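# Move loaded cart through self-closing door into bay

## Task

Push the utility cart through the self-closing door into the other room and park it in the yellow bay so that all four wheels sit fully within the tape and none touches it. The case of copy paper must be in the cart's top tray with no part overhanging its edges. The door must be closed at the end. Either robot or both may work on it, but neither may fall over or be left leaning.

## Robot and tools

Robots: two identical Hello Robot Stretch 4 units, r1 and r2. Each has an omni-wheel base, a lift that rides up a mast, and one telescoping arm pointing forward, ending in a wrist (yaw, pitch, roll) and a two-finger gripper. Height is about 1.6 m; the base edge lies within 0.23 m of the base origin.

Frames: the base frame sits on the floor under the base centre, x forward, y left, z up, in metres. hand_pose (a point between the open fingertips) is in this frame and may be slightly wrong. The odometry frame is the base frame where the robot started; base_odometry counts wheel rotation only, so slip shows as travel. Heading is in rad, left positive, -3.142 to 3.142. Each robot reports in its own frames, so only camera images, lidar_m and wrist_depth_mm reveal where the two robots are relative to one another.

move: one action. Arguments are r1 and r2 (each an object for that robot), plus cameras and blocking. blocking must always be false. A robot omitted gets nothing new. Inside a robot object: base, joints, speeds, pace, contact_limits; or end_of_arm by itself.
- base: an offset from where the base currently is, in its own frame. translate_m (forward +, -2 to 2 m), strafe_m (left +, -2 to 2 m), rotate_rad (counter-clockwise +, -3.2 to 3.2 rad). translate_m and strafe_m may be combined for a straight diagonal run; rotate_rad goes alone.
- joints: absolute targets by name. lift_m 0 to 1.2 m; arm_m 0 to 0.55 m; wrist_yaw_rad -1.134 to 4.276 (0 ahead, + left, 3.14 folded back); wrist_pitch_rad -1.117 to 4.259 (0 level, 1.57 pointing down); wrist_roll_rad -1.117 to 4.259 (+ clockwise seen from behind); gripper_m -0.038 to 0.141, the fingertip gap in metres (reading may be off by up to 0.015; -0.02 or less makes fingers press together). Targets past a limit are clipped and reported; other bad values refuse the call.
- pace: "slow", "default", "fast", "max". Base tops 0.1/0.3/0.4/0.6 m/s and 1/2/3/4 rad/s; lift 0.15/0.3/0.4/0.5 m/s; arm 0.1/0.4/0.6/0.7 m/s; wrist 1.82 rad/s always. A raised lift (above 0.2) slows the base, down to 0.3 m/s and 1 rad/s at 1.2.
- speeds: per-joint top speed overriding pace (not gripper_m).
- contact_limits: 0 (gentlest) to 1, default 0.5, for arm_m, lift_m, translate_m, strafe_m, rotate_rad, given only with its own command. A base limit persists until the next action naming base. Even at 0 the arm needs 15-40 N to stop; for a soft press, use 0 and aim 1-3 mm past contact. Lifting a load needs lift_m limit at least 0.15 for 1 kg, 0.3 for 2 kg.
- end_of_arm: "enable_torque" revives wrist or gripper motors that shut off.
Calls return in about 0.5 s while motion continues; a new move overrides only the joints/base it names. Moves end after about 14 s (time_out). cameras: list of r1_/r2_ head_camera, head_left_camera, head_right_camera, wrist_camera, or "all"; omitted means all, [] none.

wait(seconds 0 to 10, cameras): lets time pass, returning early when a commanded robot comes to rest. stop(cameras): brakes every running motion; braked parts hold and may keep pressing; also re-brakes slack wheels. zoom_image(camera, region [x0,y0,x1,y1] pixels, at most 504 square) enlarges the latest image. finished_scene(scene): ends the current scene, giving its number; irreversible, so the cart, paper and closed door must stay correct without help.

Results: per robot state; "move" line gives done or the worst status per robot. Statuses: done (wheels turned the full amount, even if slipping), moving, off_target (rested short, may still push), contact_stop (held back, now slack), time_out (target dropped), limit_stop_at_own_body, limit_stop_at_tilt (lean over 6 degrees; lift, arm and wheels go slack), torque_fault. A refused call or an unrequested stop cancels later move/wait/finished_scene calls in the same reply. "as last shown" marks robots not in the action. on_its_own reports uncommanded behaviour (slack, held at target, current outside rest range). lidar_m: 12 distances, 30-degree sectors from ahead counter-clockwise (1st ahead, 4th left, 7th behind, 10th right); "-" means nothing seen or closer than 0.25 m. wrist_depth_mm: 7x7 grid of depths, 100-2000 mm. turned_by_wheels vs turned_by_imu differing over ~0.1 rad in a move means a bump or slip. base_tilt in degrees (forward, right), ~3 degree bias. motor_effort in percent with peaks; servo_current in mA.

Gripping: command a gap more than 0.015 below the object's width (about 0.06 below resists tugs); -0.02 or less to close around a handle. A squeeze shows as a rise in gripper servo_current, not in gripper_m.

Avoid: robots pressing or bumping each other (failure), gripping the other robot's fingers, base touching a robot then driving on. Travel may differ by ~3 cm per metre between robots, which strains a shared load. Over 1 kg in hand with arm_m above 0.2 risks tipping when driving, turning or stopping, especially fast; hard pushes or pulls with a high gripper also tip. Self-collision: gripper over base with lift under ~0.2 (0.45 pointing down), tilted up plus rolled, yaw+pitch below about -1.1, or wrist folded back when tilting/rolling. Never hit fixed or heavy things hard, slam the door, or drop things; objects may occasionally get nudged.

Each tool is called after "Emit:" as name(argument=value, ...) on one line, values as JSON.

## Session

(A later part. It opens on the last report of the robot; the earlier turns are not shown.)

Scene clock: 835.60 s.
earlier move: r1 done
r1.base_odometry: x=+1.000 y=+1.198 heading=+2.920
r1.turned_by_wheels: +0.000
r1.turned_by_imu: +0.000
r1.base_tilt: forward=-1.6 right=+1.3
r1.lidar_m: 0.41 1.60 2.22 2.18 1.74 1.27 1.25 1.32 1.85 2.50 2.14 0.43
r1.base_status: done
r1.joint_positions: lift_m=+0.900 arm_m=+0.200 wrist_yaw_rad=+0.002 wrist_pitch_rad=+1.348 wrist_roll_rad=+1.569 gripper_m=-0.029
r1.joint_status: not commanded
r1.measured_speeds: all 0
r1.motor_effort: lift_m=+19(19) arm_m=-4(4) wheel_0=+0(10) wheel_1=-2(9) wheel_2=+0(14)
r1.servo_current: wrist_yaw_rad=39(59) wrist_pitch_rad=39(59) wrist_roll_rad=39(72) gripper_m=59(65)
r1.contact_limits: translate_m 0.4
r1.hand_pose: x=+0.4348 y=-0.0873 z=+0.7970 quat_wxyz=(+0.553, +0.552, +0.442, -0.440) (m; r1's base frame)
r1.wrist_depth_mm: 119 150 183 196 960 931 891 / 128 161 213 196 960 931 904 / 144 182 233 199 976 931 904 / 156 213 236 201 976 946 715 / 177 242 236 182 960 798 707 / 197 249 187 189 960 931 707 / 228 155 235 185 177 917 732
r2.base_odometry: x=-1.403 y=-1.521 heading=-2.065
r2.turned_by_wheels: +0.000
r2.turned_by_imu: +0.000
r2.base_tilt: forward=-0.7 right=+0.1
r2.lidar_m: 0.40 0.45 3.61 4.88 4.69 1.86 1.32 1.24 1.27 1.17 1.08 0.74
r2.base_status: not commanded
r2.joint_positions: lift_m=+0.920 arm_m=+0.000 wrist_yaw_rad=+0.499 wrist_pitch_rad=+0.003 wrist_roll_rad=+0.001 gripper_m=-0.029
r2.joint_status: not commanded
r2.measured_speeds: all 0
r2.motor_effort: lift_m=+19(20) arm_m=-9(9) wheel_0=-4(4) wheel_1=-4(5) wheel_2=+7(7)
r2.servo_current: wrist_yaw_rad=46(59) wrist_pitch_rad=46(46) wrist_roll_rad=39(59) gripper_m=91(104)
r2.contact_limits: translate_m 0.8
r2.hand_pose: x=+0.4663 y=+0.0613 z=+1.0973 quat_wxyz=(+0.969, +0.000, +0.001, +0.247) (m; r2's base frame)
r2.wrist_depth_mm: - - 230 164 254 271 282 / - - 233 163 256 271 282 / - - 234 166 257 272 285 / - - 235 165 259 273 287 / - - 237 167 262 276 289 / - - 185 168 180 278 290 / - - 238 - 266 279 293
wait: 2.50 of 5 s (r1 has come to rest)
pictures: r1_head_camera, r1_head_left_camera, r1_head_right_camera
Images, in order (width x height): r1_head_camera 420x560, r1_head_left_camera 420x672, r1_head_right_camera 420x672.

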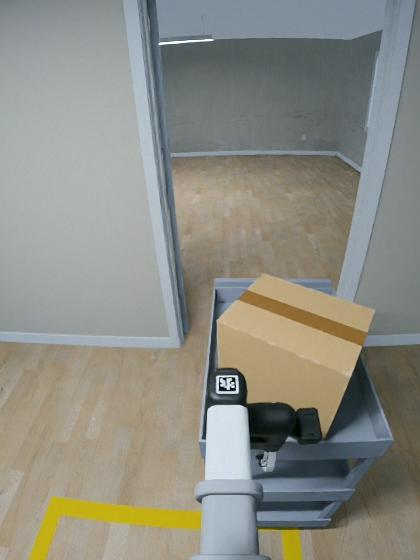

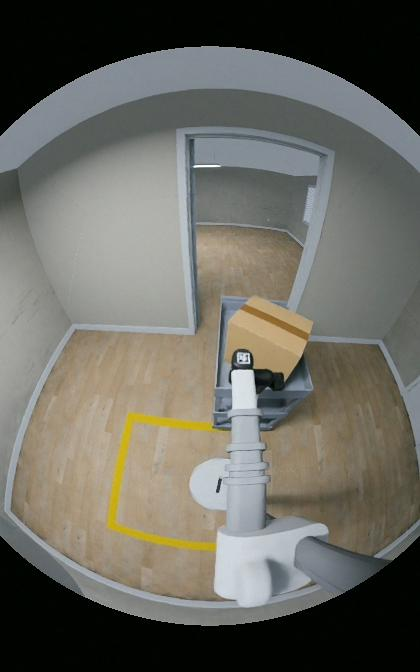

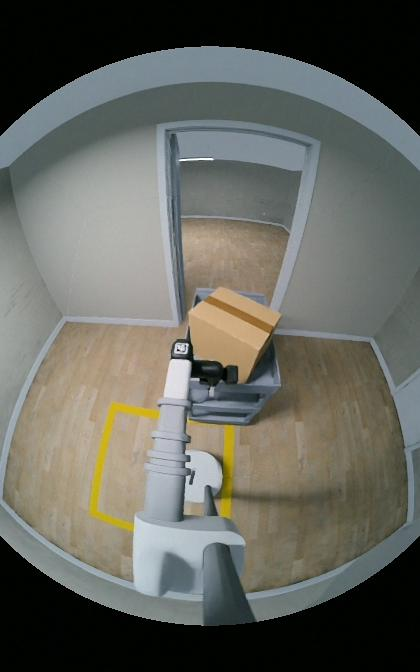

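Emit:
move(r1={"base":{"translate_m":-0.45,"strafe_m":0.3},"contact_limits":{"translate_m":0.5}}, blocking=false, cameras=[])

Emit:
wait(seconds=5, cameras=["r1_head_camera","r1_head_left_camera","r1_wrist_camera"])

Scene clock: 844.00 s.
move: r1 moving
r1.base_odometry: x=+1.024 y=+1.173 heading=+2.920
r1.turned_by_wheels: +0.000
r1.turned_by_imu: -0.001
r1.base_tilt: forward=-1.6 right=+1.3
r1.lidar_m: 0.42 1.62 2.25 2.15 1.73 1.28 1.21 1.30 1.82 2.54 2.19 0.44
r1.base_status: translate_m moving; strafe_m moving
r1.joint_positions: lift_m=+0.900 arm_m=+0.200 wrist_yaw_rad=+0.002 wrist_pitch_rad=+1.345 wrist_roll_rad=+1.569 gripper_m=-0.029
r1.joint_status: not commanded
r1.measured_speeds: translate_m=-0.113 strafe_m=+0.077 rotate_rad=+0.001 lift_m=+0.000 arm_m=+0.000 wrist_yaw_rad=+0.000 wrist_pitch_rad=+0.000 wrist_roll_rad=+0.000
r1.motor_effort: lift_m=+19(19) arm_m=-4(4) wheel_0=-14(16) wheel_1=+3(4) wheel_2=+8(11)
r1.servo_current: wrist_yaw_rad=33(59) wrist_pitch_rad=46(59) wrist_roll_rad=46(52) gripper_m=59(65)
r1.contact_limits: translate_m 0.5
r1.hand_pose: x=+0.4355 y=-0.0873 z=+0.7971 quat_wxyz=(+0.554, +0.552, +0.441, -0.440) (m; r1's base frame)
r1.wrist_depth_mm: 128 160 196 209 991 931 904 / 139 173 226 211 960 931 891 / 154 195 236 213 946 931 891 / 170 220 238 215 960 946 715 / 186 246 239 210 976 809 699 / 206 253 181 195 180 931 707 / 241 153 238 197 176 931 732
r2: as last shown
r2.turned_by_imu: +0.001
r2.base_tilt: forward=-0.6 right=+0.1
r2.lidar_m: 0.41 0.44 3.58 4.87 4.69 1.85 1.33 1.25 1.30 1.16 1.09 0.77
r2.motor_effort: lift_m=+19(20) arm_m=-9(9) wheel_0=-3(4) wheel_1=-4(5) wheel_2=+7(7)
r2.servo_current: wrist_yaw_rad=46(59) wrist_pitch_rad=39(46) wrist_roll_rad=52(52) gripper_m=98(98)
r2.contact_limits: translate_m 0.8
r2.wrist_depth_mm: - - 230 164 255 268 282 / - - 231 163 256 268 282 / - - 234 166 256 272 285 / - - 236 165 259 274 286 / - - 236 167 262 274 287 / - - 185 167 180 277 289 / - - 236 - 266 278 293
pictures: none
No camera images: "cameras" was empty.

Scene clock: 846.67 s.
earlier move: r1 done
r1.base_odometry: x=+1.373 y=+0.807 heading=+2.919
r1.turned_by_wheels: +0.000
r1.turned_by_imu: -0.002
r1.base_tilt: forward=-1.6 right=+1.3
r1.lidar_m: 0.41 2.09 1.97 1.90 1.14 0.83 0.79 0.82 1.21 2.80 0.51 0.39
r1.base_status: done
r1.joint_positions: lift_m=+0.900 arm_m=+0.200 wrist_yaw_rad=+0.000 wrist_pitch_rad=+1.352 wrist_roll_rad=+1.569 gripper_m=-0.029
r1.joint_status: not commanded
r1.measured_speeds: all 0
r1.motor_effort: lift_m=+19(19) arm_m=+4(4) wheel_0=-4(17) wheel_1=+2(5) wheel_2=-4(11)
r1.servo_current: wrist_yaw_rad=33(85) wrist_pitch_rad=46(59) wrist_roll_rad=59(65) gripper_m=59(65)
r1.contact_limits: translate_m 0.5
r1.hand_pose: x=+0.4335 y=-0.0874 z=+0.7967 quat_wxyz=(+0.552, +0.551, +0.443, -0.442) (m; r1's base frame)
r1.wrist_depth_mm: 175 211 235 220 960 931 - / 193 237 235 208 960 931 904 / 211 249 235 225 976 946 904 / 245 248 236 189 976 891 715 / 260 248 236 208 991 759 715 / - 246 186 187 181 917 715 / 1182 139 - 176 976 135 904
r2.base_odometry: x=-1.403 y=-1.521 heading=-2.065
r2.turned_by_wheels: +0.000
r2.turned_by_imu: +0.000
r2.base_tilt: forward=-0.6 right=+0.0
r2.lidar_m: 0.41 0.46 3.63 4.85 4.70 1.87 1.33 1.26 1.28 1.17 1.09 0.75
r2.base_status: not commanded
r2.joint_positions: lift_m=+0.920 arm_m=+0.000 wrist_yaw_rad=+0.499 wrist_pitch_rad=+0.003 wrist_roll_rad=+0.001 gripper_m=-0.029
r2.joint_status: not commanded
r2.measured_speeds: all 0
r2.motor_effort: lift_m=+19(20) arm_m=-9(9) wheel_0=-3(4) wheel_1=-4(5) wheel_2=+7(7)
r2.servo_current: wrist_yaw_rad=52(59) wrist_pitch_rad=39(46) wrist_roll_rad=39(59) gripper_m=98(104)
r2.contact_limits: translate_m 0.8
r2.hand_pose: x=+0.4663 y=+0.0613 z=+1.0973 quat_wxyz=(+0.969, +0.000, +0.001, +0.247) (m; r2's base frame)
r2.wrist_depth_mm: - - 231 163 255 268 282 / - - 233 163 256 271 282 / - - 234 166 258 272 283 / - - 235 165 258 274 287 / - - 236 167 260 276 289 / - - 185 167 180 278 291 / - - 237 - 266 279 294
wait: 2.67 of 5 s (r1 has come to rest)
pictures: r1_head_camera, r1_head_left_camera, r1_wrist_camera
Images, in order (width x height): r1_head_camera 420x560, r1_head_left_camera 420x672, r1_wrist_camera 616x392.

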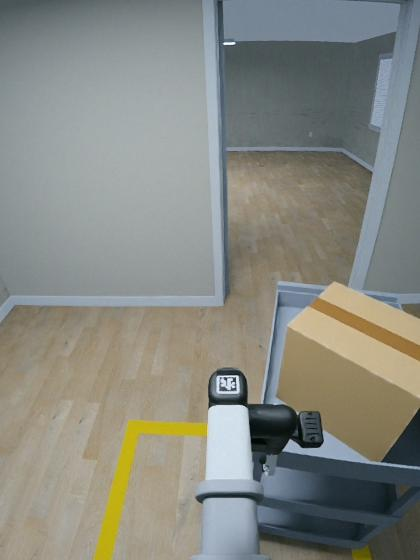

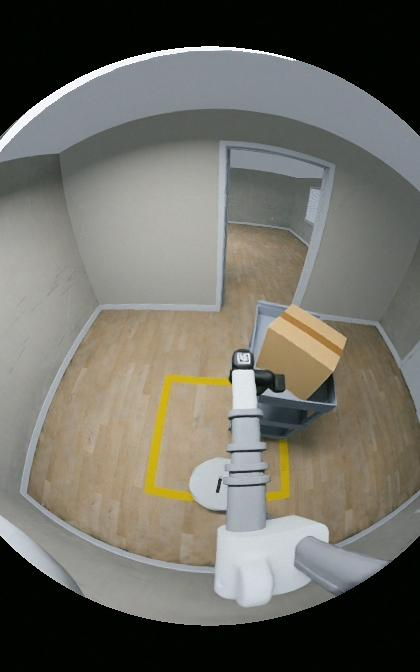

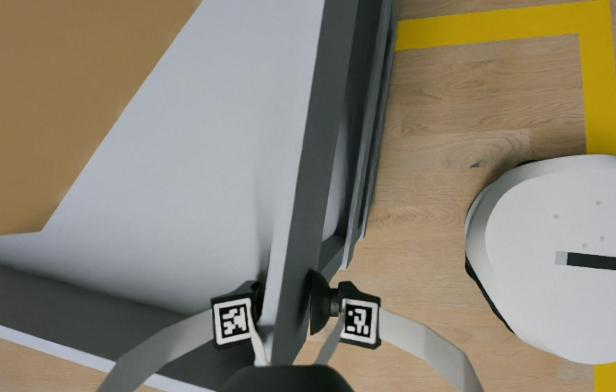

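Emit:
move(r1={"base":{"translate_m":-0.17,"strafe_m":0.2},"contact_limits":{"translate_m":0.5},"pace":"slow"}, blocking=false, cameras=[])

Emit:
wait(seconds=5, cameras=["r1_head_camera","r1_head_left_camera","r1_wrist_camera"])

Scene clock: 865.40 s.
move: r1 moving
r1.base_odometry: x=+1.379 y=+0.795 heading=+2.919
r1.turned_by_wheels: -0.001
r1.turned_by_imu: -0.002
r1.base_tilt: forward=-1.6 right=+1.3
r1.lidar_m: 0.41 2.05 1.94 1.88 1.11 0.81 0.78 0.83 1.16 2.81 0.52 0.40
r1.base_status: translate_m moving; strafe_m moving
r1.joint_positions: lift_m=+0.900 arm_m=+0.200 wrist_yaw_rad=+0.000 wrist_pitch_rad=+1.350 wrist_roll_rad=+1.569 gripper_m=-0.029
r1.joint_status: not commanded
r1.measured_speeds: translate_m=-0.030 strafe_m=+0.038 rotate_rad=+0.001 lift_m=+0.000 arm_m=+0.000 wrist_yaw_rad=+0.000 wrist_pitch_rad=-0.025 wrist_roll_rad=+0.000
r1.motor_effort: lift_m=+19(19) arm_m=+4(4) wheel_0=-14(14) wheel_1=+1(4) wheel_2=+3(4)
r1.servo_current: wrist_yaw_rad=59(59) wrist_pitch_rad=39(52) wrist_roll_rad=39(59) gripper_m=59(65)
r1.contact_limits: translate_m 0.5
r1.hand_pose: x=+0.4340 y=-0.0874 z=+0.7968 quat_wxyz=(+0.552, +0.551, +0.442, -0.442) (m; r1's base frame)
r1.wrist_depth_mm: 179 218 236 223 960 931 904 / 196 243 236 195 976 946 891 / 221 249 236 188 960 931 891 / 250 249 236 180 976 931 707 / 262 250 237 183 976 768 707 / - 245 182 188 182 931 723 / 1229 142 - 198 976 904 904
r2: as last shown
r2.turned_by_imu: +0.003
r2.base_tilt: forward=-0.6 right=+0.1
r2.lidar_m: 0.42 0.43 3.62 4.83 4.71 1.90 1.33 1.25 1.30 1.18 1.07 0.78
r2.motor_effort: lift_m=+20(20) arm_m=-9(9) wheel_0=-3(4) wheel_1=-5(5) wheel_2=+7(7)
r2.servo_current: wrist_yaw_rad=46(59) wrist_pitch_rad=39(46) wrist_roll_rad=52(59) gripper_m=98(98)
r2.contact_limits: translate_m 0.8
r2.wrist_depth_mm: - - 231 163 254 268 282 / - - 232 163 256 271 282 / - - 234 166 256 272 286 / - - 235 165 258 273 286 / - - 236 167 262 274 289 / - - 186 168 180 278 289 / - - 237 - 266 278 293
pictures: none
No camera images: "cameras" was empty.

Scene clock: 868.80 s.
earlier move: r1 done
r1.base_odometry: x=+1.495 y=+0.574 heading=+2.919
r1.turned_by_wheels: +0.000
r1.turned_by_imu: -0.001
r1.base_tilt: forward=-1.6 right=+1.3
r1.lidar_m: 0.41 2.25 1.77 1.70 0.88 0.64 0.61 0.65 0.95 2.76 0.41 0.38
r1.base_status: done
r1.joint_positions: lift_m=+0.900 arm_m=+0.200 wrist_yaw_rad=-0.001 wrist_pitch_rad=+1.350 wrist_roll_rad=+1.571 gripper_m=-0.029
r1.joint_status: not commanded
r1.measured_speeds: all 0
r1.motor_effort: lift_m=+19(19) arm_m=+4(4) wheel_0=-7(16) wheel_1=+2(5) wheel_2=-3(4)
r1.servo_current: wrist_yaw_rad=52(65) wrist_pitch_rad=39(52) wrist_roll_rad=46(65) gripper_m=52(65)
r1.contact_limits: translate_m 0.5
r1.hand_pose: x=+0.4339 y=-0.0875 z=+0.7968 quat_wxyz=(+0.552, +0.552, +0.442, -0.442) (m; r1's base frame)
r1.wrist_depth_mm: 171 200 231 223 214 931 878 / 198 240 234 223 216 931 917 / 244 246 234 224 976 960 904 / 259 247 236 224 976 904 707 / - 244 235 226 991 778 715 / 1205 - 180 195 183 917 715 / 1205 151 175 156 960 132 741
r2.base_odometry: x=-1.403 y=-1.521 heading=-2.065
r2.turned_by_wheels: +0.000
r2.turned_by_imu: +0.000
r2.base_tilt: forward=-0.6 right=+0.1
r2.lidar_m: 0.40 0.45 3.62 4.89 4.70 1.88 1.32 1.23 1.27 1.16 1.10 0.76
r2.base_status: not commanded
r2.joint_positions: lift_m=+0.920 arm_m=+0.000 wrist_yaw_rad=+0.499 wrist_pitch_rad=+0.003 wrist_roll_rad=+0.001 gripper_m=-0.029
r2.joint_status: not commanded
r2.measured_speeds: all 0
r2.motor_effort: lift_m=+19(20) arm_m=-9(9) wheel_0=-3(4) wheel_1=-4(5) wheel_2=+7(7)
r2.servo_current: wrist_yaw_rad=52(59) wrist_pitch_rad=33(46) wrist_roll_rad=46(59) gripper_m=98(104)
r2.contact_limits: translate_m 0.8
r2.hand_pose: x=+0.4663 y=+0.0613 z=+1.0973 quat_wxyz=(+0.969, +0.000, +0.001, +0.247) (m; r2's base frame)
r2.wrist_depth_mm: - - 231 163 255 268 283 / - - 231 163 256 270 282 / - - 233 167 257 271 285 / - - 235 165 258 274 287 / - - 236 167 262 276 289 / - - 186 168 180 278 289 / - - 237 - 265 278 291
wait: 3.40 of 5 s (r1 has come to rest)
pictures: r1_head_camera, r1_head_left_camera, r1_wrist_camera
Images, in order (width x height): r1_head_camera 420x560, r1_head_left_camera 420x672, r1_wrist_camera 616x392.

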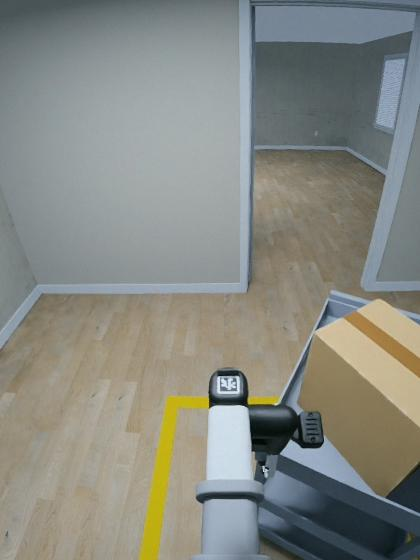

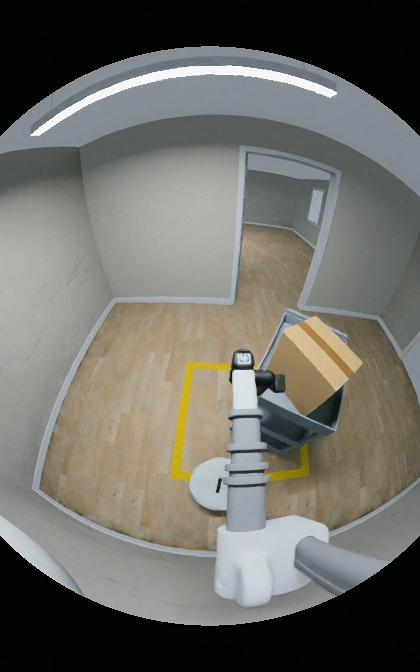

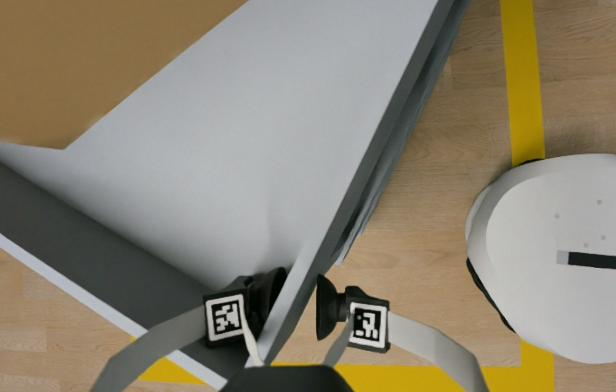

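Emit:
move(r1={"joints":{"gripper_m":0.06}}, blocking=false, cameras=[])

Emit:
wait(seconds=2, cameras=["r1_wrist_camera"])

Scene clock: 905.03 s.
move: r1 moving
r1.base_odometry: x=+1.495 y=+0.574 heading=+2.919
r1.turned_by_wheels: +0.000
r1.turned_by_imu: -0.002
r1.base_tilt: forward=-1.6 right=+1.3
r1.lidar_m: 0.41 2.27 1.78 1.69 0.89 0.65 0.60 0.68 0.96 2.74 0.42 0.38
r1.base_status: not commanded
r1.joint_positions: lift_m=+0.900 arm_m=+0.200 wrist_yaw_rad=-0.001 wrist_pitch_rad=+1.351 wrist_roll_rad=+1.571 gripper_m=-0.004
r1.joint_status: gripper_m moving
r1.measured_speeds: translate_m=+0.000 strafe_m=+0.000 rotate_rad=+0.000 lift_m=+0.001 arm_m=+0.000 wrist_yaw_rad=+0.000 wrist_pitch_rad=+0.000 wrist_roll_rad=+0.000
r1.motor_effort: lift_m=+18(19) arm_m=+3(4) wheel_0=-7(8) wheel_1=+2(3) wheel_2=-3(3)
r1.servo_current: wrist_yaw_rad=39(52) wrist_pitch_rad=52(52) wrist_roll_rad=59(59) gripper_m=65(65)
r1.contact_limits: translate_m 0.5
r1.hand_pose: x=+0.4336 y=-0.0875 z=+0.7968 quat_wxyz=(+0.552, +0.552, +0.442, -0.442) (m; r1's base frame)
r1.wrist_depth_mm: 172 200 231 226 216 931 917 / 198 238 236 224 217 946 904 / 244 250 237 225 976 946 904 / 262 250 236 225 976 917 723 / - 246 236 228 991 750 723 / 1182 - 184 202 186 946 715 / 1229 154 163 136 179 - 759
r2: as last shown
r2.turned_by_imu: +0.005
r2.lidar_m: 0.40 0.44 3.62 4.85 4.70 1.87 1.32 1.24 1.28 1.18 1.09 0.76
r2.servo_current: wrist_yaw_rad=52(65) wrist_pitch_rad=46(46) wrist_roll_rad=46(59) gripper_m=98(104)
r2.contact_limits: translate_m 0.8
r2.wrist_depth_mm: - - 230 164 255 270 283 / - - 232 163 256 271 283 / - - 233 167 258 272 286 / - - 234 164 259 273 287 / - - 236 168 260 274 289 / - - 185 168 180 279 291 / - - 236 - 265 278 294
pictures: none
No camera images: "cameras" was empty.

Scene clock: 906.13 s.
earlier move: r1 done
r1.base_odometry: x=+1.495 y=+0.574 heading=+2.919
r1.turned_by_wheels: +0.000
r1.turned_by_imu: +0.000
r1.base_tilt: forward=-1.6 right=+1.3
r1.lidar_m: 0.42 2.26 1.76 1.69 0.87 0.66 0.61 0.66 0.95 2.75 0.41 0.37
r1.base_status: not commanded
r1.joint_positions: lift_m=+0.900 arm_m=+0.200 wrist_yaw_rad=-0.001 wrist_pitch_rad=+1.351 wrist_roll_rad=+1.571 gripper_m=+0.060
r1.joint_status: all done
r1.measured_speeds: all 0
r1.motor_effort: lift_m=+18(19) arm_m=+4(4) wheel_0=-7(8) wheel_1=+3(3) wheel_2=-3(3)
r1.servo_current: wrist_yaw_rad=33(59) wrist_pitch_rad=39(52) wrist_roll_rad=59(65) gripper_m=39(98)
r1.contact_limits: translate_m 0.5
r1.hand_pose: x=+0.4336 y=-0.0875 z=+0.7968 quat_wxyz=(+0.552, +0.552, +0.442, -0.442) (m; r1's base frame)
r1.wrist_depth_mm: 172 198 231 225 217 946 931 / 198 239 236 226 218 946 904 / 243 251 238 227 991 960 904 / 263 251 237 226 976 917 715 / - 247 237 229 976 768 715 / 1205 - 186 196 188 946 723 / 1205 1138 165 137 180 917 741
r2.base_odometry: x=-1.403 y=-1.521 heading=-2.065
r2.turned_by_wheels: +0.000
r2.turned_by_imu: +0.000
r2.base_tilt: forward=-0.6 right=+0.1
r2.lidar_m: 0.41 0.45 3.61 4.85 4.70 1.86 1.30 1.24 1.29 1.16 1.09 0.77
r2.base_status: not commanded
r2.joint_positions: lift_m=+0.920 arm_m=+0.000 wrist_yaw_rad=+0.499 wrist_pitch_rad=+0.003 wrist_roll_rad=+0.001 gripper_m=-0.029
r2.joint_status: not commanded
r2.measured_speeds: all 0
r2.motor_effort: lift_m=+19(20) arm_m=-9(9) wheel_0=-4(4) wheel_1=-4(5) wheel_2=+7(7)
r2.servo_current: wrist_yaw_rad=52(65) wrist_pitch_rad=39(46) wrist_roll_rad=52(59) gripper_m=98(104)
r2.contact_limits: translate_m 0.8
r2.hand_pose: x=+0.4663 y=+0.0613 z=+1.0973 quat_wxyz=(+0.969, +0.000, +0.001, +0.247) (m; r2's base frame)
r2.wrist_depth_mm: - - 231 163 254 270 282 / - - 232 163 255 270 281 / - - 233 166 258 272 285 / - - 235 165 258 274 286 / - - 236 167 262 274 290 / - - 185 167 180 277 290 / - - 237 - 266 279 291
wait: 1.10 of 2 s (r1 has come to rest)
pictures: r1_wrist_camera
Images, in order (width x height): r1_wrist_camera 616x392.

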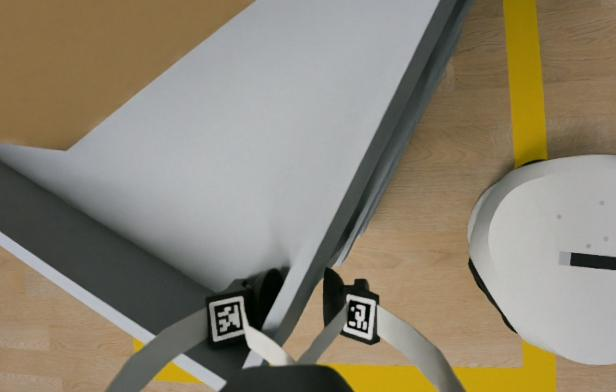

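Emit:
move(r1={"joints":{"lift_m":1.1}}, blocking=false, cameras=[])

Emit:
wait(seconds=2, cameras=["r1_wrist_camera","r1_head_right_camera"])

Scene clock: 910.93 s.
move: r1 moving
r1.base_odometry: x=+1.495 y=+0.574 heading=+2.919
r1.turned_by_wheels: +0.000
r1.turned_by_imu: +0.000
r1.base_tilt: forward=-1.6 right=+1.3
r1.lidar_m: 0.40 2.23 1.78 1.69 0.87 0.65 0.62 0.65 0.92 2.76 0.42 0.39
r1.base_status: not commanded
r1.joint_positions: lift_m=+0.937 arm_m=+0.200 wrist_yaw_rad=-0.001 wrist_pitch_rad=+1.353 wrist_roll_rad=+1.571 gripper_m=+0.060
r1.joint_status: lift_m moving
r1.measured_speeds: translate_m=+0.000 strafe_m=+0.000 rotate_rad=+0.000 lift_m=+0.146 arm_m=+0.000 wrist_yaw_rad=+0.000 wrist_pitch_rad=+0.000 wrist_roll_rad=+0.000
r1.motor_effort: lift_m=+27(28) arm_m=+4(4) wheel_0=-7(7) wheel_1=+3(3) wheel_2=-3(3)
r1.servo_current: wrist_yaw_rad=39(59) wrist_pitch_rad=46(46) wrist_roll_rad=52(65) gripper_m=39(46)
r1.contact_limits: translate_m 0.5
r1.hand_pose: x=+0.4330 y=-0.0875 z=+0.8339 quat_wxyz=(+0.551, +0.551, +0.443, -0.443) (m; r1's base frame)
r1.wrist_depth_mm: 171 198 238 255 246 960 931 / 198 239 266 256 246 976 931 / 242 279 267 255 991 991 931 / - 282 268 256 1008 842 750 / 1255 - 268 256 1008 778 741 / 1229 1205 190 266 189 878 750 / 1255 1160 190 135 991 134 904
r2: as last shown
r2.turned_by_imu: +0.001
r2.lidar_m: 0.40 0.44 3.62 4.86 4.71 1.88 1.32 1.25 1.30 1.17 1.05 0.77
r2.motor_effort: lift_m=+19(20) arm_m=-9(9) wheel_0=-3(4) wheel_1=-5(5) wheel_2=+7(7)
r2.servo_current: wrist_yaw_rad=52(52) wrist_pitch_rad=39(46) wrist_roll_rad=46(52) gripper_m=98(104)
r2.contact_limits: translate_m 0.8
r2.wrist_depth_mm: - - 231 163 255 268 282 / - - 232 163 256 271 282 / - - 233 166 257 272 285 / - - 235 165 259 273 287 / - - 236 167 260 274 289 / - - 185 167 180 278 290 / - - 237 - 265 278 291
pictures: none
No camera images: "cameras" was empty.

Scene clock: 912.37 s.
earlier move: r1 done
r1.base_odometry: x=+1.495 y=+0.574 heading=+2.919
r1.turned_by_wheels: +0.000
r1.turned_by_imu: +0.000
r1.base_tilt: forward=-1.6 right=+1.3
r1.lidar_m: 0.41 2.26 1.74 1.69 0.90 0.66 0.61 0.67 0.94 2.76 0.40 0.38
r1.base_status: not commanded
r1.joint_positions: lift_m=+1.100 arm_m=+0.200 wrist_yaw_rad=-0.001 wrist_pitch_rad=+1.353 wrist_roll_rad=+1.571 gripper_m=+0.060
r1.joint_status: all done
r1.measured_speeds: all 0
r1.motor_effort: lift_m=+25(28) arm_m=+4(4) wheel_0=-3(7) wheel_1=+2(3) wheel_2=-2(3)
r1.servo_current: wrist_yaw_rad=46(72) wrist_pitch_rad=39(52) wrist_roll_rad=46(65) gripper_m=39(52)
r1.contact_limits: translate_m 0.5
r1.hand_pose: x=+0.4330 y=-0.0875 z=+0.9961 quat_wxyz=(+0.551, +0.552, +0.443, -0.443) (m; r1's base frame)
r1.wrist_depth_mm: 168 197 233 293 384 1118 1078 / 196 236 298 397 407 1118 1078 / 244 296 407 421 415 1160 1098 / 1430 1366 442 424 1160 931 878 / 1430 1397 1308 421 1160 931 891 / 1464 1366 194 1255 188 1098 891 / 1430 1308 1308 143 1160 134 1078
r2.base_odometry: x=-1.403 y=-1.521 heading=-2.065
r2.turned_by_wheels: +0.000
r2.turned_by_imu: +0.000
r2.base_tilt: forward=-0.6 right=+0.1
r2.lidar_m: 0.40 0.45 3.63 4.87 4.71 1.84 1.28 1.24 1.28 1.15 1.10 0.78
r2.base_status: not commanded
r2.joint_positions: lift_m=+0.920 arm_m=+0.000 wrist_yaw_rad=+0.499 wrist_pitch_rad=+0.003 wrist_roll_rad=+0.001 gripper_m=-0.029
r2.joint_status: not commanded
r2.measured_speeds: all 0
r2.motor_effort: lift_m=+19(20) arm_m=-9(9) wheel_0=-4(4) wheel_1=-4(5) wheel_2=+7(7)
r2.servo_current: wrist_yaw_rad=33(65) wrist_pitch_rad=46(46) wrist_roll_rad=52(59) gripper_m=91(104)
r2.contact_limits: translate_m 0.8
r2.hand_pose: x=+0.4663 y=+0.0613 z=+1.0973 quat_wxyz=(+0.969, +0.000, +0.001, +0.247) (m; r2's base frame)
r2.wrist_depth_mm: - - 230 164 254 270 283 / - - 233 163 256 272 283 / - - 234 166 257 273 286 / - - 235 165 259 273 286 / - - 236 167 260 274 289 / - - 186 168 180 278 290 / - - 236 - 265 278 294
wait: 1.43 of 2 s (r1 has come to rest)
pictures: r1_head_right_camera, r1_wrist_camera
Images, in order (width x height): r1_head_right_camera 420x672, r1_wrist_camera 616x392.

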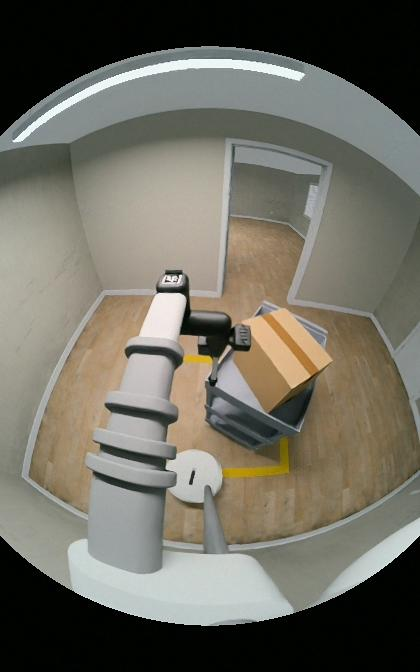

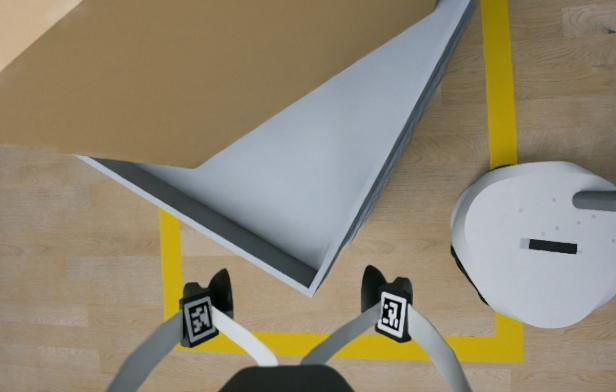

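Emit:
move(r1={"base":{"translate_m":-0.3},"joints":{"arm_m":0.0,"lift_m":1.15}}, blocking=false, cameras=[])

Emit:
wait(seconds=3, cameras=[])

Emit:
move(r1={"base":{"strafe_m":-1.45},"contact_limits":{"strafe_m":0.2}}, blocking=false, cameras=[])

Emit:
wait(seconds=7, cameras=["r1_head_left_camera","r1_head_camera"])

Scene clock: 924.90 s.
move: r1 moving
r1.base_odometry: x=+1.525 y=+0.567 heading=+2.919
r1.turned_by_wheels: +0.000
r1.turned_by_imu: -0.001
r1.base_tilt: forward=-1.6 right=+1.3
r1.lidar_m: 0.44 2.28 1.75 1.68 0.84 0.62 0.59 0.61 0.91 2.59 0.42 0.40
r1.base_status: translate_m moving
r1.joint_positions: lift_m=+1.135 arm_m=+0.149 wrist_yaw_rad=-0.001 wrist_pitch_rad=+1.352 wrist_roll_rad=+1.571 gripper_m=+0.060
r1.joint_status: lift_m moving; arm_m moving
r1.measured_speeds: translate_m=-0.121 strafe_m=-0.001 rotate_rad=+0.001 lift_m=+0.099 arm_m=-0.195 wrist_yaw_rad=+0.000 wrist_pitch_rad=+0.000 wrist_roll_rad=+0.000
r1.motor_effort: lift_m=+24(27) arm_m=-8(8) wheel_0=-6(9) wheel_1=-5(7) wheel_2=+8(10)
r1.servo_current: wrist_yaw_rad=46(65) wrist_pitch_rad=46(46) wrist_roll_rad=39(59) gripper_m=46(46)
r1.hand_pose: x=+0.3827 y=-0.0875 z=+1.0314 quat_wxyz=(+0.551, +0.552, +0.442, -0.443) (m; r1's base frame)
r1.wrist_depth_mm: 213 245 291 357 436 1138 1098 / 250 300 373 449 452 1118 1078 / 314 387 477 459 1182 1138 1118 / 1464 1366 477 466 1205 960 946 / 1464 1366 484 1255 1229 960 917 / 1499 1397 195 1255 188 946 917 / 1464 1336 1336 143 1182 1138 1118
r2: as last shown
r2.turned_by_imu: +0.002
r2.lidar_m: 0.36 0.44 3.62 4.86 4.71 1.84 1.30 1.26 1.29 1.17 1.09 0.76
r2.motor_effort: lift_m=+19(20) arm_m=-9(9) wheel_0=-3(4) wheel_1=-4(4) wheel_2=+7(7)
r2.servo_current: wrist_yaw_rad=46(59) wrist_pitch_rad=46(46) wrist_roll_rad=46(59) gripper_m=98(98)
r2.contact_limits: translate_m 0.8
r2.wrist_depth_mm: - - 231 164 254 268 282 / - - 233 163 256 271 282 / - - 233 166 258 271 285 / - - 235 165 258 273 287 / - - 236 167 262 276 289 / - - 185 167 180 277 290 / - - 236 - 266 278 294
pictures: none
No camera images: "cameras" was empty.

Scene clock: 926.87 s.
earlier move: r1 done
r1.base_odometry: x=+1.787 y=+0.508 heading=+2.919
r1.turned_by_wheels: +0.000
r1.turned_by_imu: -0.001
r1.base_tilt: forward=-1.6 right=+1.3
r1.lidar_m: 0.68 2.38 1.78 1.26 0.48 0.33 0.32 0.33 0.49 1.52 3.13 0.64
r1.base_status: done
r1.joint_positions: lift_m=+1.150 arm_m=+0.000 wrist_yaw_rad=-0.001 wrist_pitch_rad=+1.352 wrist_roll_rad=+1.571 gripper_m=+0.060
r1.joint_status: all done
r1.measured_speeds: all 0
r1.motor_effort: lift_m=+25(27) arm_m=-5(8) wheel_0=-3(9) wheel_1=-2(7) wheel_2=-1(10)
r1.servo_current: wrist_yaw_rad=52(72) wrist_pitch_rad=39(52) wrist_roll_rad=46(65) gripper_m=39(46)
r1.hand_pose: x=+0.2334 y=-0.0875 z=+1.0462 quat_wxyz=(+0.551, +0.552, +0.442, -0.443) (m; r1's base frame)
r1.wrist_depth_mm: 512 549 1308 1308 1205 1182 1118 / 500 - 1336 1255 1229 1160 1138 / 521 - 1205 1308 1205 1182 1138 / 544 - 1336 1281 1060 991 1060 / 842 1397 1336 1308 1025 991 1118 / 1499 1430 195 1308 188 976 1138 / 1499 1366 1336 143 1229 1138 1138
r2.base_odometry: x=-1.403 y=-1.521 heading=-2.065
r2.turned_by_wheels: +0.000
r2.turned_by_imu: +0.000
r2.base_tilt: forward=-0.6 right=+0.0
r2.lidar_m: 0.42 0.45 3.61 4.88 4.69 1.87 1.31 1.23 1.30 1.18 1.07 0.76
r2.base_status: not commanded
r2.joint_positions: lift_m=+0.920 arm_m=+0.000 wrist_yaw_rad=+0.499 wrist_pitch_rad=+0.003 wrist_roll_rad=+0.001 gripper_m=-0.029
r2.joint_status: not commanded
r2.measured_speeds: all 0
r2.motor_effort: lift_m=+20(20) arm_m=-9(9) wheel_0=-3(4) wheel_1=-5(5) wheel_2=+7(7)
r2.servo_current: wrist_yaw_rad=39(59) wrist_pitch_rad=39(46) wrist_roll_rad=52(59) gripper_m=91(104)
r2.contact_limits: translate_m 0.8
r2.hand_pose: x=+0.4663 y=+0.0613 z=+1.0973 quat_wxyz=(+0.969, +0.000, +0.001, +0.247) (m; r2's base frame)
r2.wrist_depth_mm: - - 230 164 256 268 282 / - - 232 163 256 270 283 / - - 233 166 257 272 286 / - - 234 165 259 273 286 / - - 236 167 262 274 289 / - - 185 167 180 279 290 / - - 237 - 266 279 293
wait: 1.97 of 3 s (r1 has come to rest)
pictures: none
No camera images: "cameras" was empty.

Scene clock: 927.37 s.
move: r1 moving
r1.base_odometry: x=+1.795 y=+0.543 heading=+2.919
r1.turned_by_wheels: +0.000
r1.turned_by_imu: +0.000
r1.base_tilt: forward=-1.6 right=+1.3
r1.lidar_m: 0.67 2.46 1.78 1.26 0.47 0.33 0.32 0.34 0.51 1.49 3.10 0.62
r1.base_status: strafe_m moving
r1.joint_positions: lift_m=+1.150 arm_m=+0.000 wrist_yaw_rad=-0.001 wrist_pitch_rad=+1.352 wrist_roll_rad=+1.571 gripper_m=+0.060
r1.joint_status: not commanded
r1.measured_speeds: translate_m=+0.001 strafe_m=-0.140 rotate_rad=-0.003 lift_m=+0.000 arm_m=+0.000 wrist_yaw_rad=+0.000 wrist_pitch_rad=+0.000 wrist_roll_rad=+0.000
r1.motor_effort: lift_m=+25(25) arm_m=-5(5) wheel_0=+11(11) wheel_1=-10(11) wheel_2=-1(1)
r1.servo_current: wrist_yaw_rad=59(65) wrist_pitch_rad=39(46) wrist_roll_rad=39(65) gripper_m=39(46)
r1.contact_limits: strafe_m 0.2
r1.hand_pose: x=+0.2334 y=-0.0875 z=+1.0462 quat_wxyz=(+0.551, +0.552, +0.442, -0.443) (m; r1's base frame)
r1.wrist_depth_mm: 549 544 1308 1281 1205 1182 1118 / 496 535 1308 1281 1205 1160 1118 / 517 - 1182 1281 1205 1182 1138 / 535 - 1308 1281 1042 976 1078 / 580 1397 1336 1308 1025 960 1138 / 1499 1397 195 1308 188 976 1138 / 1499 1397 1336 143 1229 1138 1138
r2: as last shown
r2.lidar_m: 0.39 0.43 3.58 4.85 4.71 1.88 1.31 1.23 1.29 1.15 1.10 0.76
r2.motor_effort: lift_m=+20(20) arm_m=-9(9) wheel_0=-3(4) wheel_1=-4(4) wheel_2=+7(7)
r2.servo_current: wrist_yaw_rad=39(65) wrist_pitch_rad=39(46) wrist_roll_rad=52(52) gripper_m=91(98)
r2.contact_limits: translate_m 0.8
r2.wrist_depth_mm: - - 231 164 253 268 282 / - - 232 163 257 270 282 / - - 233 166 257 271 285 / - - 235 165 258 274 286 / - - 236 167 262 274 289 / - - 185 167 180 278 290 / - - 237 - 265 279 293
pictures: none
No camera images: "cameras" was empty.

Scene clock: 933.03 s.
earlier move: r1 done
r1.base_odometry: x=+2.108 y=+1.922 heading=+2.918
r1.turned_by_wheels: +0.000
r1.turned_by_imu: -0.010
r1.base_tilt: forward=-1.6 right=+1.3
r1.lidar_m: 2.40 1.12 1.07 1.39 0.51 0.37 0.34 0.36 0.51 1.52 1.64 2.29
r1.base_status: done
r1.joint_positions: lift_m=+1.150 arm_m=+0.000 wrist_yaw_rad=-0.001 wrist_pitch_rad=+1.352 wrist_roll_rad=+1.571 gripper_m=+0.060
r1.joint_status: not commanded
r1.measured_speeds: all 0
r1.motor_effort: lift_m=+25(25) arm_m=-5(5) wheel_0=+0(11) wheel_1=-2(11) wheel_2=+0(2)
r1.servo_current: wrist_yaw_rad=52(78) wrist_pitch_rad=46(52) wrist_roll_rad=46(78) gripper_m=46(52)
r1.contact_limits: strafe_m 0.2
r1.hand_pose: x=+0.2334 y=-0.0875 z=+1.0462 quat_wxyz=(+0.551, +0.552, +0.442, -0.443) (m; r1's base frame)
r1.wrist_depth_mm: 1537 1397 1336 1281 1229 1182 1118 / 1537 1430 1336 1255 1229 1160 1118 / 1499 1366 1366 1255 1205 1160 1118 / 1499 1397 1336 1281 1060 1008 1098 / 1499 1397 1366 1308 1025 991 1118 / 1464 1430 195 1281 188 976 1118 / 1537 1397 1336 153 1229 1160 1098
r2.base_odometry: x=-1.403 y=-1.521 heading=-2.065
r2.turned_by_wheels: +0.000
r2.turned_by_imu: +0.001
r2.base_tilt: forward=-0.6 right=+0.1
r2.lidar_m: 0.41 0.45 3.62 4.86 4.71 1.86 1.31 1.23 1.32 1.15 1.10 0.76
r2.base_status: not commanded
r2.joint_positions: lift_m=+0.920 arm_m=+0.000 wrist_yaw_rad=+0.499 wrist_pitch_rad=+0.003 wrist_roll_rad=+0.001 gripper_m=-0.029
r2.joint_status: not commanded
r2.measured_speeds: all 0
r2.motor_effort: lift_m=+19(20) arm_m=-9(9) wheel_0=-3(4) wheel_1=-4(5) wheel_2=+7(7)
r2.servo_current: wrist_yaw_rad=46(65) wrist_pitch_rad=39(46) wrist_roll_rad=52(59) gripper_m=91(104)
r2.contact_limits: translate_m 0.8
r2.hand_pose: x=+0.4663 y=+0.0613 z=+1.0973 quat_wxyz=(+0.969, +0.000, +0.001, +0.247) (m; r2's base frame)
r2.wrist_depth_mm: - - 230 164 255 268 282 / - - 233 163 256 271 282 / - - 235 166 257 272 286 / - - 235 165 258 273 286 / - - 236 167 263 276 290 / - - 185 167 180 278 290 / - - 237 - 266 278 293
wait: 5.67 of 7 s (r1 has come to rest)
pictures: r1_head_camera, r1_head_left_camera
Images, in order (width x height): r1_head_camera 420x560, r1_head_left_camera 420x672.

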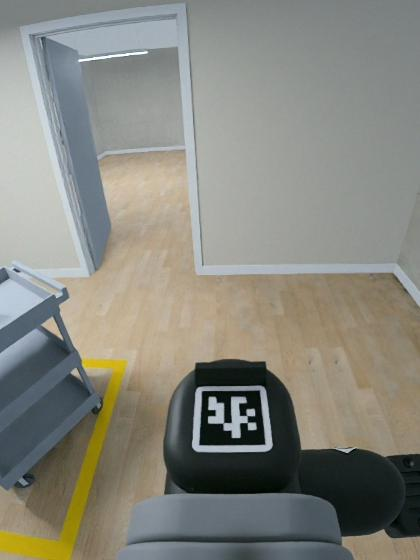

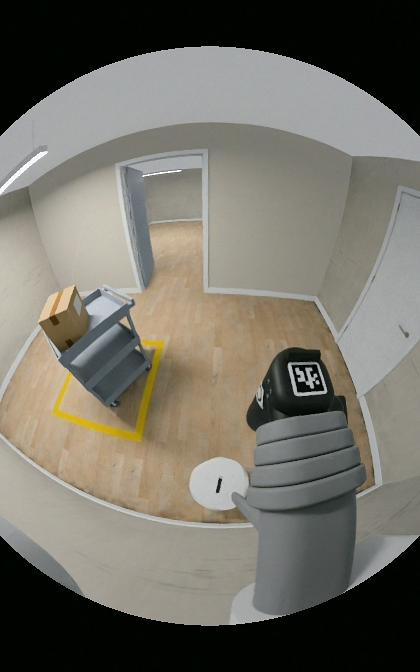

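Emit:
move(r1={"base":{"translate_m":1.1,"strafe_m":-0.25}}, blocking=false, cameras=[])

Emit:
wait(seconds=5, cameras=[])

Emit:
move(r1={"base":{"rotate_rad":1.57},"joints":{"lift_m":0.9,"wrist_pitch_rad":0.9,"wrist_roll_rad":0}}, blocking=false, cameras=[])

Emit:
wait(seconds=4, cameras=["r1_head_camera","r1_head_left_camera","r1_head_right_camera"])

Scene clock: 957.33 s.
move: r1 moving
r1.base_odometry: x=+2.079 y=+1.936 heading=+2.919
r1.turned_by_wheels: +0.000
r1.turned_by_imu: -0.001
r1.base_tilt: forward=-1.6 right=+1.3
r1.lidar_m: 2.38 1.13 1.08 1.48 0.55 0.40 0.37 0.39 0.58 1.55 1.63 2.24
r1.base_status: translate_m moving; strafe_m moving
r1.joint_positions: lift_m=+1.150 arm_m=+0.000 wrist_yaw_rad=-0.001 wrist_pitch_rad=+1.352 wrist_roll_rad=+1.571 gripper_m=+0.060
r1.joint_status: not commanded
r1.measured_speeds: translate_m=+0.121 strafe_m=-0.026 rotate_rad=-0.001 lift_m=+0.000 arm_m=+0.000 wrist_yaw_rad=+0.000 wrist_pitch_rad=+0.000 wrist_roll_rad=+0.000
r1.motor_effort: lift_m=+25(25) arm_m=-5(5) wheel_0=+8(9) wheel_1=+5(6) wheel_2=-7(9)
r1.servo_current: wrist_yaw_rad=33(65) wrist_pitch_rad=39(52) wrist_roll_rad=39(59) gripper_m=46(46)
r1.hand_pose: x=+0.2334 y=-0.0875 z=+1.0462 quat_wxyz=(+0.551, +0.552, +0.442, -0.443) (m; r1's base frame)
r1.wrist_depth_mm: 1499 1397 1366 1281 1229 1160 1118 / 1464 1397 1336 1255 1229 1160 1118 / 1499 1397 1366 1281 1229 1160 1118 / 1464 1430 1366 1255 1078 991 1098 / 1499 1430 1308 1255 1025 976 1118 / 1499 1430 195 1281 189 991 1138 / 1499 1430 1308 152 1229 1160 1118
r2: as last shown
r2.turned_by_imu: +0.003
r2.base_tilt: forward=-0.6 right=+0.0
r2.lidar_m: 0.39 0.45 3.58 4.86 4.71 1.87 1.31 1.24 1.29 1.16 1.09 0.77
r2.motor_effort: lift_m=+20(20) arm_m=-9(9) wheel_0=-3(4) wheel_1=-4(5) wheel_2=+7(7)
r2.servo_current: wrist_yaw_rad=46(59) wrist_pitch_rad=39(46) wrist_roll_rad=46(59) gripper_m=98(98)
r2.contact_limits: translate_m 0.8
r2.wrist_depth_mm: - - 232 164 254 268 282 / - - 233 163 256 270 281 / - - 234 167 256 272 286 / - - 235 165 259 274 286 / - - 236 167 260 276 289 / - - 186 167 181 278 290 / - - 237 - 266 278 293
pictures: none
No camera images: "cameras" was empty.

Scene clock: 962.07 s.
earlier move: r1 done
r1.base_odometry: x=+1.090 y=+2.409 heading=+2.919
r1.turned_by_wheels: +0.000
r1.turned_by_imu: -0.001
r1.base_tilt: forward=-1.5 right=+1.3
r1.lidar_m: 1.33 1.39 2.04 0.88 1.09 1.51 1.44 1.51 1.35 1.31 1.36 1.37
r1.base_status: done
r1.joint_positions: lift_m=+1.150 arm_m=+0.000 wrist_yaw_rad=-0.001 wrist_pitch_rad=+1.352 wrist_roll_rad=+1.571 gripper_m=+0.060
r1.joint_status: not commanded
r1.measured_speeds: all 0
r1.motor_effort: lift_m=+24(25) arm_m=-5(5) wheel_0=+3(11) wheel_1=+3(7) wheel_2=+0(10)
r1.servo_current: wrist_yaw_rad=52(65) wrist_pitch_rad=46(52) wrist_roll_rad=39(72) gripper_m=46(52)
r1.hand_pose: x=+0.2334 y=-0.0875 z=+1.0462 quat_wxyz=(+0.551, +0.552, +0.442, -0.443) (m; r1's base frame)
r1.wrist_depth_mm: 1366 1366 1308 1255 1205 1160 1138 / 1366 1397 1336 1281 1229 1160 1138 / 1366 1397 1308 1281 1205 1182 1098 / 1397 1366 1366 1255 1078 976 1118 / 1366 1397 1336 1308 1008 976 1138 / 1397 1430 195 1281 188 976 1138 / - 1397 1308 153 1205 1138 1118
r2.base_odometry: x=-1.403 y=-1.521 heading=-2.065
r2.turned_by_wheels: +0.000
r2.turned_by_imu: +0.001
r2.base_tilt: forward=-0.6 right=+0.1
r2.lidar_m: 0.41 0.45 3.60 4.84 4.69 1.90 1.32 1.24 1.30 1.18 1.07 0.76
r2.base_status: not commanded
r2.joint_positions: lift_m=+0.920 arm_m=+0.000 wrist_yaw_rad=+0.499 wrist_pitch_rad=+0.003 wrist_roll_rad=+0.001 gripper_m=-0.029
r2.joint_status: not commanded
r2.measured_speeds: all 0
r2.motor_effort: lift_m=+19(20) arm_m=-9(9) wheel_0=-3(4) wheel_1=-4(5) wheel_2=+7(7)
r2.servo_current: wrist_yaw_rad=52(65) wrist_pitch_rad=46(52) wrist_roll_rad=46(65) gripper_m=98(104)
r2.contact_limits: translate_m 0.8
r2.hand_pose: x=+0.4663 y=+0.0613 z=+1.0973 quat_wxyz=(+0.969, +0.000, +0.001, +0.247) (m; r2's base frame)
r2.wrist_depth_mm: - - 230 163 254 268 283 / - - 232 163 256 270 282 / - - 233 167 257 272 285 / - - 235 165 258 274 286 / - - 236 167 262 274 289 / - - 186 168 180 277 289 / - - 236 - 265 278 293
wait: 4.73 of 5 s (r1 has come to rest)
pictures: none
No camera images: "cameras" was empty.

Scene clock: 962.57 s.
move: r1 moving
r1.base_odometry: x=+1.090 y=+2.409 heading=+3.063
r1.turned_by_wheels: +0.144
r1.turned_by_imu: +0.145
r1.base_tilt: forward=-1.6 right=+1.3
r1.lidar_m: 1.33 2.02 1.20 0.88 1.31 1.45 1.45 1.58 1.32 1.30 1.47 1.34
r1.base_status: rotate_rad moving
r1.joint_positions: lift_m=+1.113 arm_m=+0.000 wrist_yaw_rad=-0.001 wrist_pitch_rad=+0.920 wrist_roll_rad=+0.990 gripper_m=+0.060
r1.joint_status: lift_m moving; wrist_pitch_rad moving; wrist_roll_rad moving
r1.measured_speeds: translate_m=+0.000 strafe_m=+0.001 rotate_rad=+0.559 lift_m=-0.146 arm_m=+0.000 wrist_yaw_rad=+0.000 wrist_pitch_rad=-0.505 wrist_roll_rad=-1.817
r1.motor_effort: lift_m=+12(21) arm_m=-4(5) wheel_0=-8(8) wheel_1=-6(7) wheel_2=-5(7)
r1.servo_current: wrist_yaw_rad=52(59) wrist_pitch_rad=65(124) wrist_roll_rad=117(117) gripper_m=46(46)
r1.hand_pose: x=+0.3457 y=-0.0876 z=+1.0614 quat_wxyz=(+0.788, +0.426, +0.390, -0.211) (m; r1's base frame)
r1.wrist_depth_mm: - - - - 1499 1336 1229 / - - - 1537 1499 1281 1182 / - - - 1618 1464 1255 1118 / - - 1576 1499 1336 1182 1078 / - - 1661 1430 1308 1160 1025 / - 1863 196 1397 188 1098 1008 / - 1661 1499 153 1138 1025 854
r2: as last shown
r2.turned_by_imu: +0.000
r2.base_tilt: forward=-0.6 right=+0.0
r2.lidar_m: 0.41 0.43 3.62 4.86 4.70 1.86 1.32 1.24 1.28 1.16 1.06 0.76
r2.servo_current: wrist_yaw_rad=39(59) wrist_pitch_rad=39(46) wrist_roll_rad=46(59) gripper_m=98(104)
r2.contact_limits: translate_m 0.8
r2.wrist_depth_mm: - - 231 164 254 268 283 / - - 233 163 256 271 282 / - - 233 166 257 271 285 / - - 235 164 258 273 287 / - - 236 167 262 274 289 / - - 185 167 180 279 290 / - - 236 - 266 278 291
pictures: none
No camera images: "cameras" was empty.

Scene clock: 964.73 s.
earlier move: r1 done
r1.base_odometry: x=+1.090 y=+2.409 heading=-1.795
r1.turned_by_wheels: +1.425
r1.turned_by_imu: +1.432
r1.base_tilt: forward=-1.6 right=+1.3
r1.lidar_m: 0.90 1.09 1.52 1.43 1.49 1.35 1.26 1.36 1.39 1.32 1.38 2.02
r1.base_status: done
r1.joint_positions: lift_m=+0.901 arm_m=+0.000 wrist_yaw_rad=-0.001 wrist_pitch_rad=+0.905 wrist_roll_rad=+0.002 gripper_m=+0.060
r1.joint_status: all done
r1.measured_speeds: all 0
r1.motor_effort: lift_m=+13(21) arm_m=-5(5) wheel_0=-3(8) wheel_1=-2(7) wheel_2=-2(7)
r1.servo_current: wrist_yaw_rad=46(78) wrist_pitch_rad=39(124) wrist_roll_rad=39(117) gripper_m=39(46)
r1.hand_pose: x=+0.3490 y=-0.0876 z=+0.8520 quat_wxyz=(+0.899, +0.001, +0.437, -0.001) (m; r1's base frame)
r1.wrist_depth_mm: - - - 1138 1921 1863 1808 / 1808 - - 1661 1708 1708 1661 / 1537 1430 - 1397 1499 1464 1464 / 1366 1336 1308 1336 1308 1308 1281 / 1229 1160 1229 1182 1182 1182 1182 / 1078 1118 195 1078 188 1060 1078 / 1042 960 991 153 976 991 991
r2.base_odometry: x=-1.403 y=-1.521 heading=-2.065
r2.turned_by_wheels: +0.000
r2.turned_by_imu: +0.000
r2.base_tilt: forward=-0.6 right=+0.1
r2.lidar_m: 0.40 0.45 3.61 4.90 4.71 1.91 1.33 1.24 1.27 1.15 1.08 0.76
r2.base_status: not commanded
r2.joint_positions: lift_m=+0.920 arm_m=+0.000 wrist_yaw_rad=+0.499 wrist_pitch_rad=+0.003 wrist_roll_rad=+0.001 gripper_m=-0.029
r2.joint_status: not commanded
r2.measured_speeds: all 0
r2.motor_effort: lift_m=+19(20) arm_m=-9(9) wheel_0=-4(4) wheel_1=-4(5) wheel_2=+7(7)
r2.servo_current: wrist_yaw_rad=52(59) wrist_pitch_rad=46(46) wrist_roll_rad=46(59) gripper_m=91(104)
r2.contact_limits: translate_m 0.8
r2.hand_pose: x=+0.4663 y=+0.0613 z=+1.0973 quat_wxyz=(+0.969, +0.000, +0.001, +0.247) (m; r2's base frame)
r2.wrist_depth_mm: - - 231 164 254 270 283 / - - 232 163 256 271 282 / - - 234 166 258 272 285 / - - 235 165 259 273 286 / - - 236 167 260 274 289 / - - 185 167 180 279 289 / - - 236 - 266 279 293
wait: 2.17 of 4 s (r1 has come to rest)
pictures: r1_head_camera, r1_head_left_camera, r1_head_right_camera
Images, in order (width x height): r1_head_camera 420x560, r1_head_left_camera 420x672, r1_head_right_camera 420x672.

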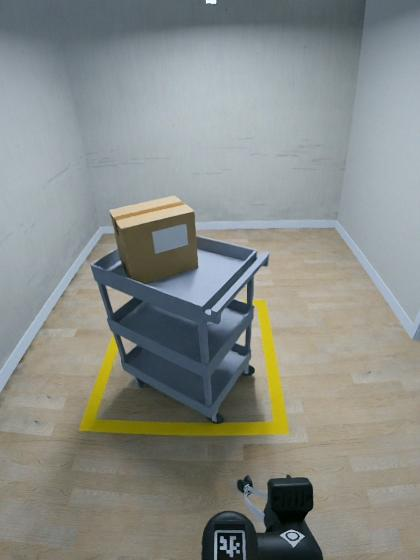

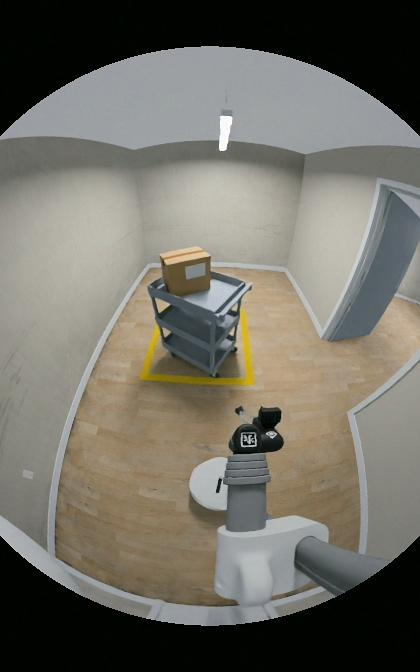

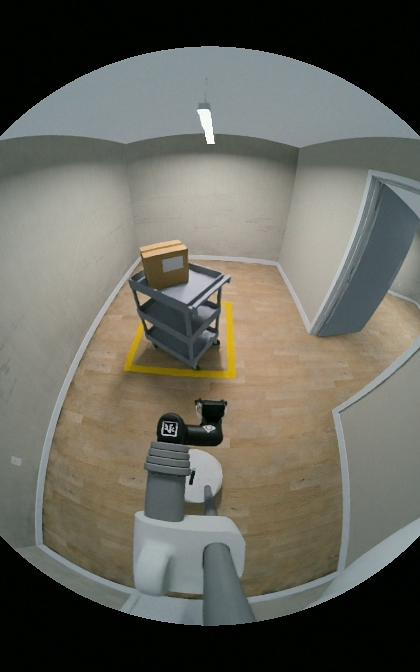

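Emit:
zoom_image(camera="r1_head_camera", region=[60, 260, 300, 450])

Scaled by 2.100 from the camera's 420x560 image, which has a finer 600x800 frame.

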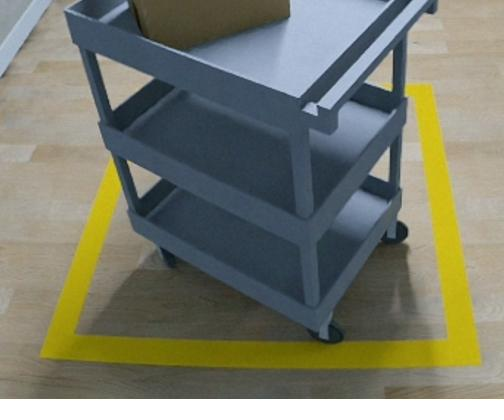

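Emit:
move(r1={"base":{"translate_m":0.38},"joints":{"lift_m":0.67,"wrist_pitch_rad":0,"gripper_m":-0.01},"contact_limits":{"translate_m":0.3}}, blocking=false, cameras=[])

Emit:
wait(seconds=4, cameras=["r1_head_camera"])

Scene clock: 979.90 s.
move: r1 moving
r1.base_odometry: x=+1.083 y=+2.378 heading=-1.795
r1.turned_by_wheels: +0.000
r1.turned_by_imu: -0.001
r1.base_tilt: forward=-1.6 right=+1.3
r1.lidar_m: 0.85 1.04 1.51 1.45 1.50 1.37 1.32 1.40 1.40 1.31 1.38 2.02
r1.base_status: translate_m moving
r1.joint_positions: lift_m=+0.863 arm_m=+0.000 wrist_yaw_rad=-0.001 wrist_pitch_rad=+0.328 wrist_roll_rad=+0.002 gripper_m=+0.041
r1.joint_status: lift_m moving; wrist_pitch_rad moving; gripper_m moving
r1.measured_speeds: translate_m=+0.122 strafe_m=+0.000 rotate_rad=-0.006 lift_m=-0.146 arm_m=+0.000 wrist_yaw_rad=+0.000 wrist_pitch_rad=-1.773 wrist_roll_rad=+0.000
r1.motor_effort: lift_m=+11(12) arm_m=-4(4) wheel_0=+8(10) wheel_1=+6(8) wheel_2=-8(9)
r1.servo_current: wrist_yaw_rad=33(65) wrist_pitch_rad=124(156) wrist_roll_rad=39(65) gripper_m=117(117)
r1.contact_limits: translate_m 0.3
r1.hand_pose: x=+0.4439 y=-0.0877 z=+0.9479 quat_wxyz=(+0.987, +0.001, +0.163, -0.001) (m; r1's base frame)
r1.wrist_depth_mm: - - - - - - - / - 891 - - - - - / 960 917 976 - - - - / - - 1308 - - - - / 1921 - - 1808 1983 1863 1756 / 1661 1397 190 1576 190 1499 1499 / 1430 158 - 145 1255 1281 1308
r2: as last shown
r2.turned_by_imu: +0.002
r2.lidar_m: 0.40 0.43 3.61 4.85 4.71 1.86 1.30 1.23 1.30 1.16 1.10 0.78
r2.motor_effort: lift_m=+20(20) arm_m=-9(9) wheel_0=-3(4) wheel_1=-4(5) wheel_2=+7(7)
r2.servo_current: wrist_yaw_rad=46(46) wrist_pitch_rad=39(46) wrist_roll_rad=46(59) gripper_m=98(98)
r2.contact_limits: translate_m 0.8
r2.wrist_depth_mm: - - 230 163 255 268 282 / - - 231 163 256 270 282 / - - 234 166 257 271 283 / - - 234 165 259 273 287 / - - 236 167 263 274 289 / - - 185 168 180 279 290 / - - 236 - 266 279 293
pictures: none
No camera images: "cameras" was empty.

Scene clock: 982.17 s.
earlier move: r1 done
r1.base_odometry: x=+1.006 y=+2.038 heading=-1.795
r1.turned_by_wheels: +0.000
r1.turned_by_imu: +0.000
r1.base_tilt: forward=-1.6 right=+1.3
r1.lidar_m: 0.53 0.61 1.51 1.44 1.51 1.77 1.67 1.77 1.38 1.32 1.78 1.89
r1.base_status: done
r1.joint_positions: lift_m=+0.671 arm_m=+0.000 wrist_yaw_rad=-0.001 wrist_pitch_rad=+0.007 wrist_roll_rad=+0.002 gripper_m=-0.009
r1.joint_status: all done
r1.measured_speeds: all 0
r1.motor_effort: lift_m=+12(15) arm_m=-4(4) wheel_0=+3(10) wheel_1=+2(8) wheel_2=+0(11)
r1.servo_current: wrist_yaw_rad=46(65) wrist_pitch_rad=46(156) wrist_roll_rad=52(65) gripper_m=52(124)
r1.contact_limits: translate_m 0.3
r1.hand_pose: x=+0.4593 y=-0.0877 z=+0.8468 quat_wxyz=(+1.000, +0.001, +0.003, -0.001) (m; r1's base frame)
r1.wrist_depth_mm: - - - - - - - / - - - - - - - / 580 647 - - - - - / 591 654 - - - - - / 375 338 - 661 - - - / 359 309 190 195 - - - / - 330 162 151 152 1863 1808
r2.base_odometry: x=-1.403 y=-1.521 heading=-2.065
r2.turned_by_wheels: +0.000
r2.turned_by_imu: +0.000
r2.base_tilt: forward=-0.6 right=+0.1
r2.lidar_m: 0.42 0.43 3.62 4.85 4.72 1.89 1.31 1.23 1.28 1.18 1.09 0.77
r2.base_status: not commanded
r2.joint_positions: lift_m=+0.920 arm_m=+0.000 wrist_yaw_rad=+0.499 wrist_pitch_rad=+0.003 wrist_roll_rad=+0.001 gripper_m=-0.029
r2.joint_status: not commanded
r2.measured_speeds: all 0
r2.motor_effort: lift_m=+20(20) arm_m=-9(9) wheel_0=-3(4) wheel_1=-4(5) wheel_2=+7(7)
r2.servo_current: wrist_yaw_rad=46(59) wrist_pitch_rad=46(46) wrist_roll_rad=59(59) gripper_m=91(104)
r2.contact_limits: translate_m 0.8
r2.hand_pose: x=+0.4663 y=+0.0613 z=+1.0973 quat_wxyz=(+0.969, +0.000, +0.001, +0.247) (m; r2's base frame)
r2.wrist_depth_mm: - - 231 163 255 270 283 / - - 233 163 256 270 282 / - - 234 166 257 272 285 / - - 235 165 257 273 285 / - - 236 167 262 276 289 / - - 185 167 180 279 290 / - - 236 - 266 279 293
wait: 2.27 of 4 s (r1 has come to rest)
pictures: r1_head_camera
Images, in order (width x height): r1_head_camera 420x560.

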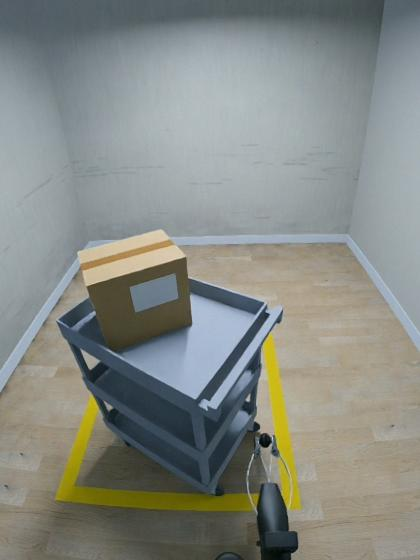

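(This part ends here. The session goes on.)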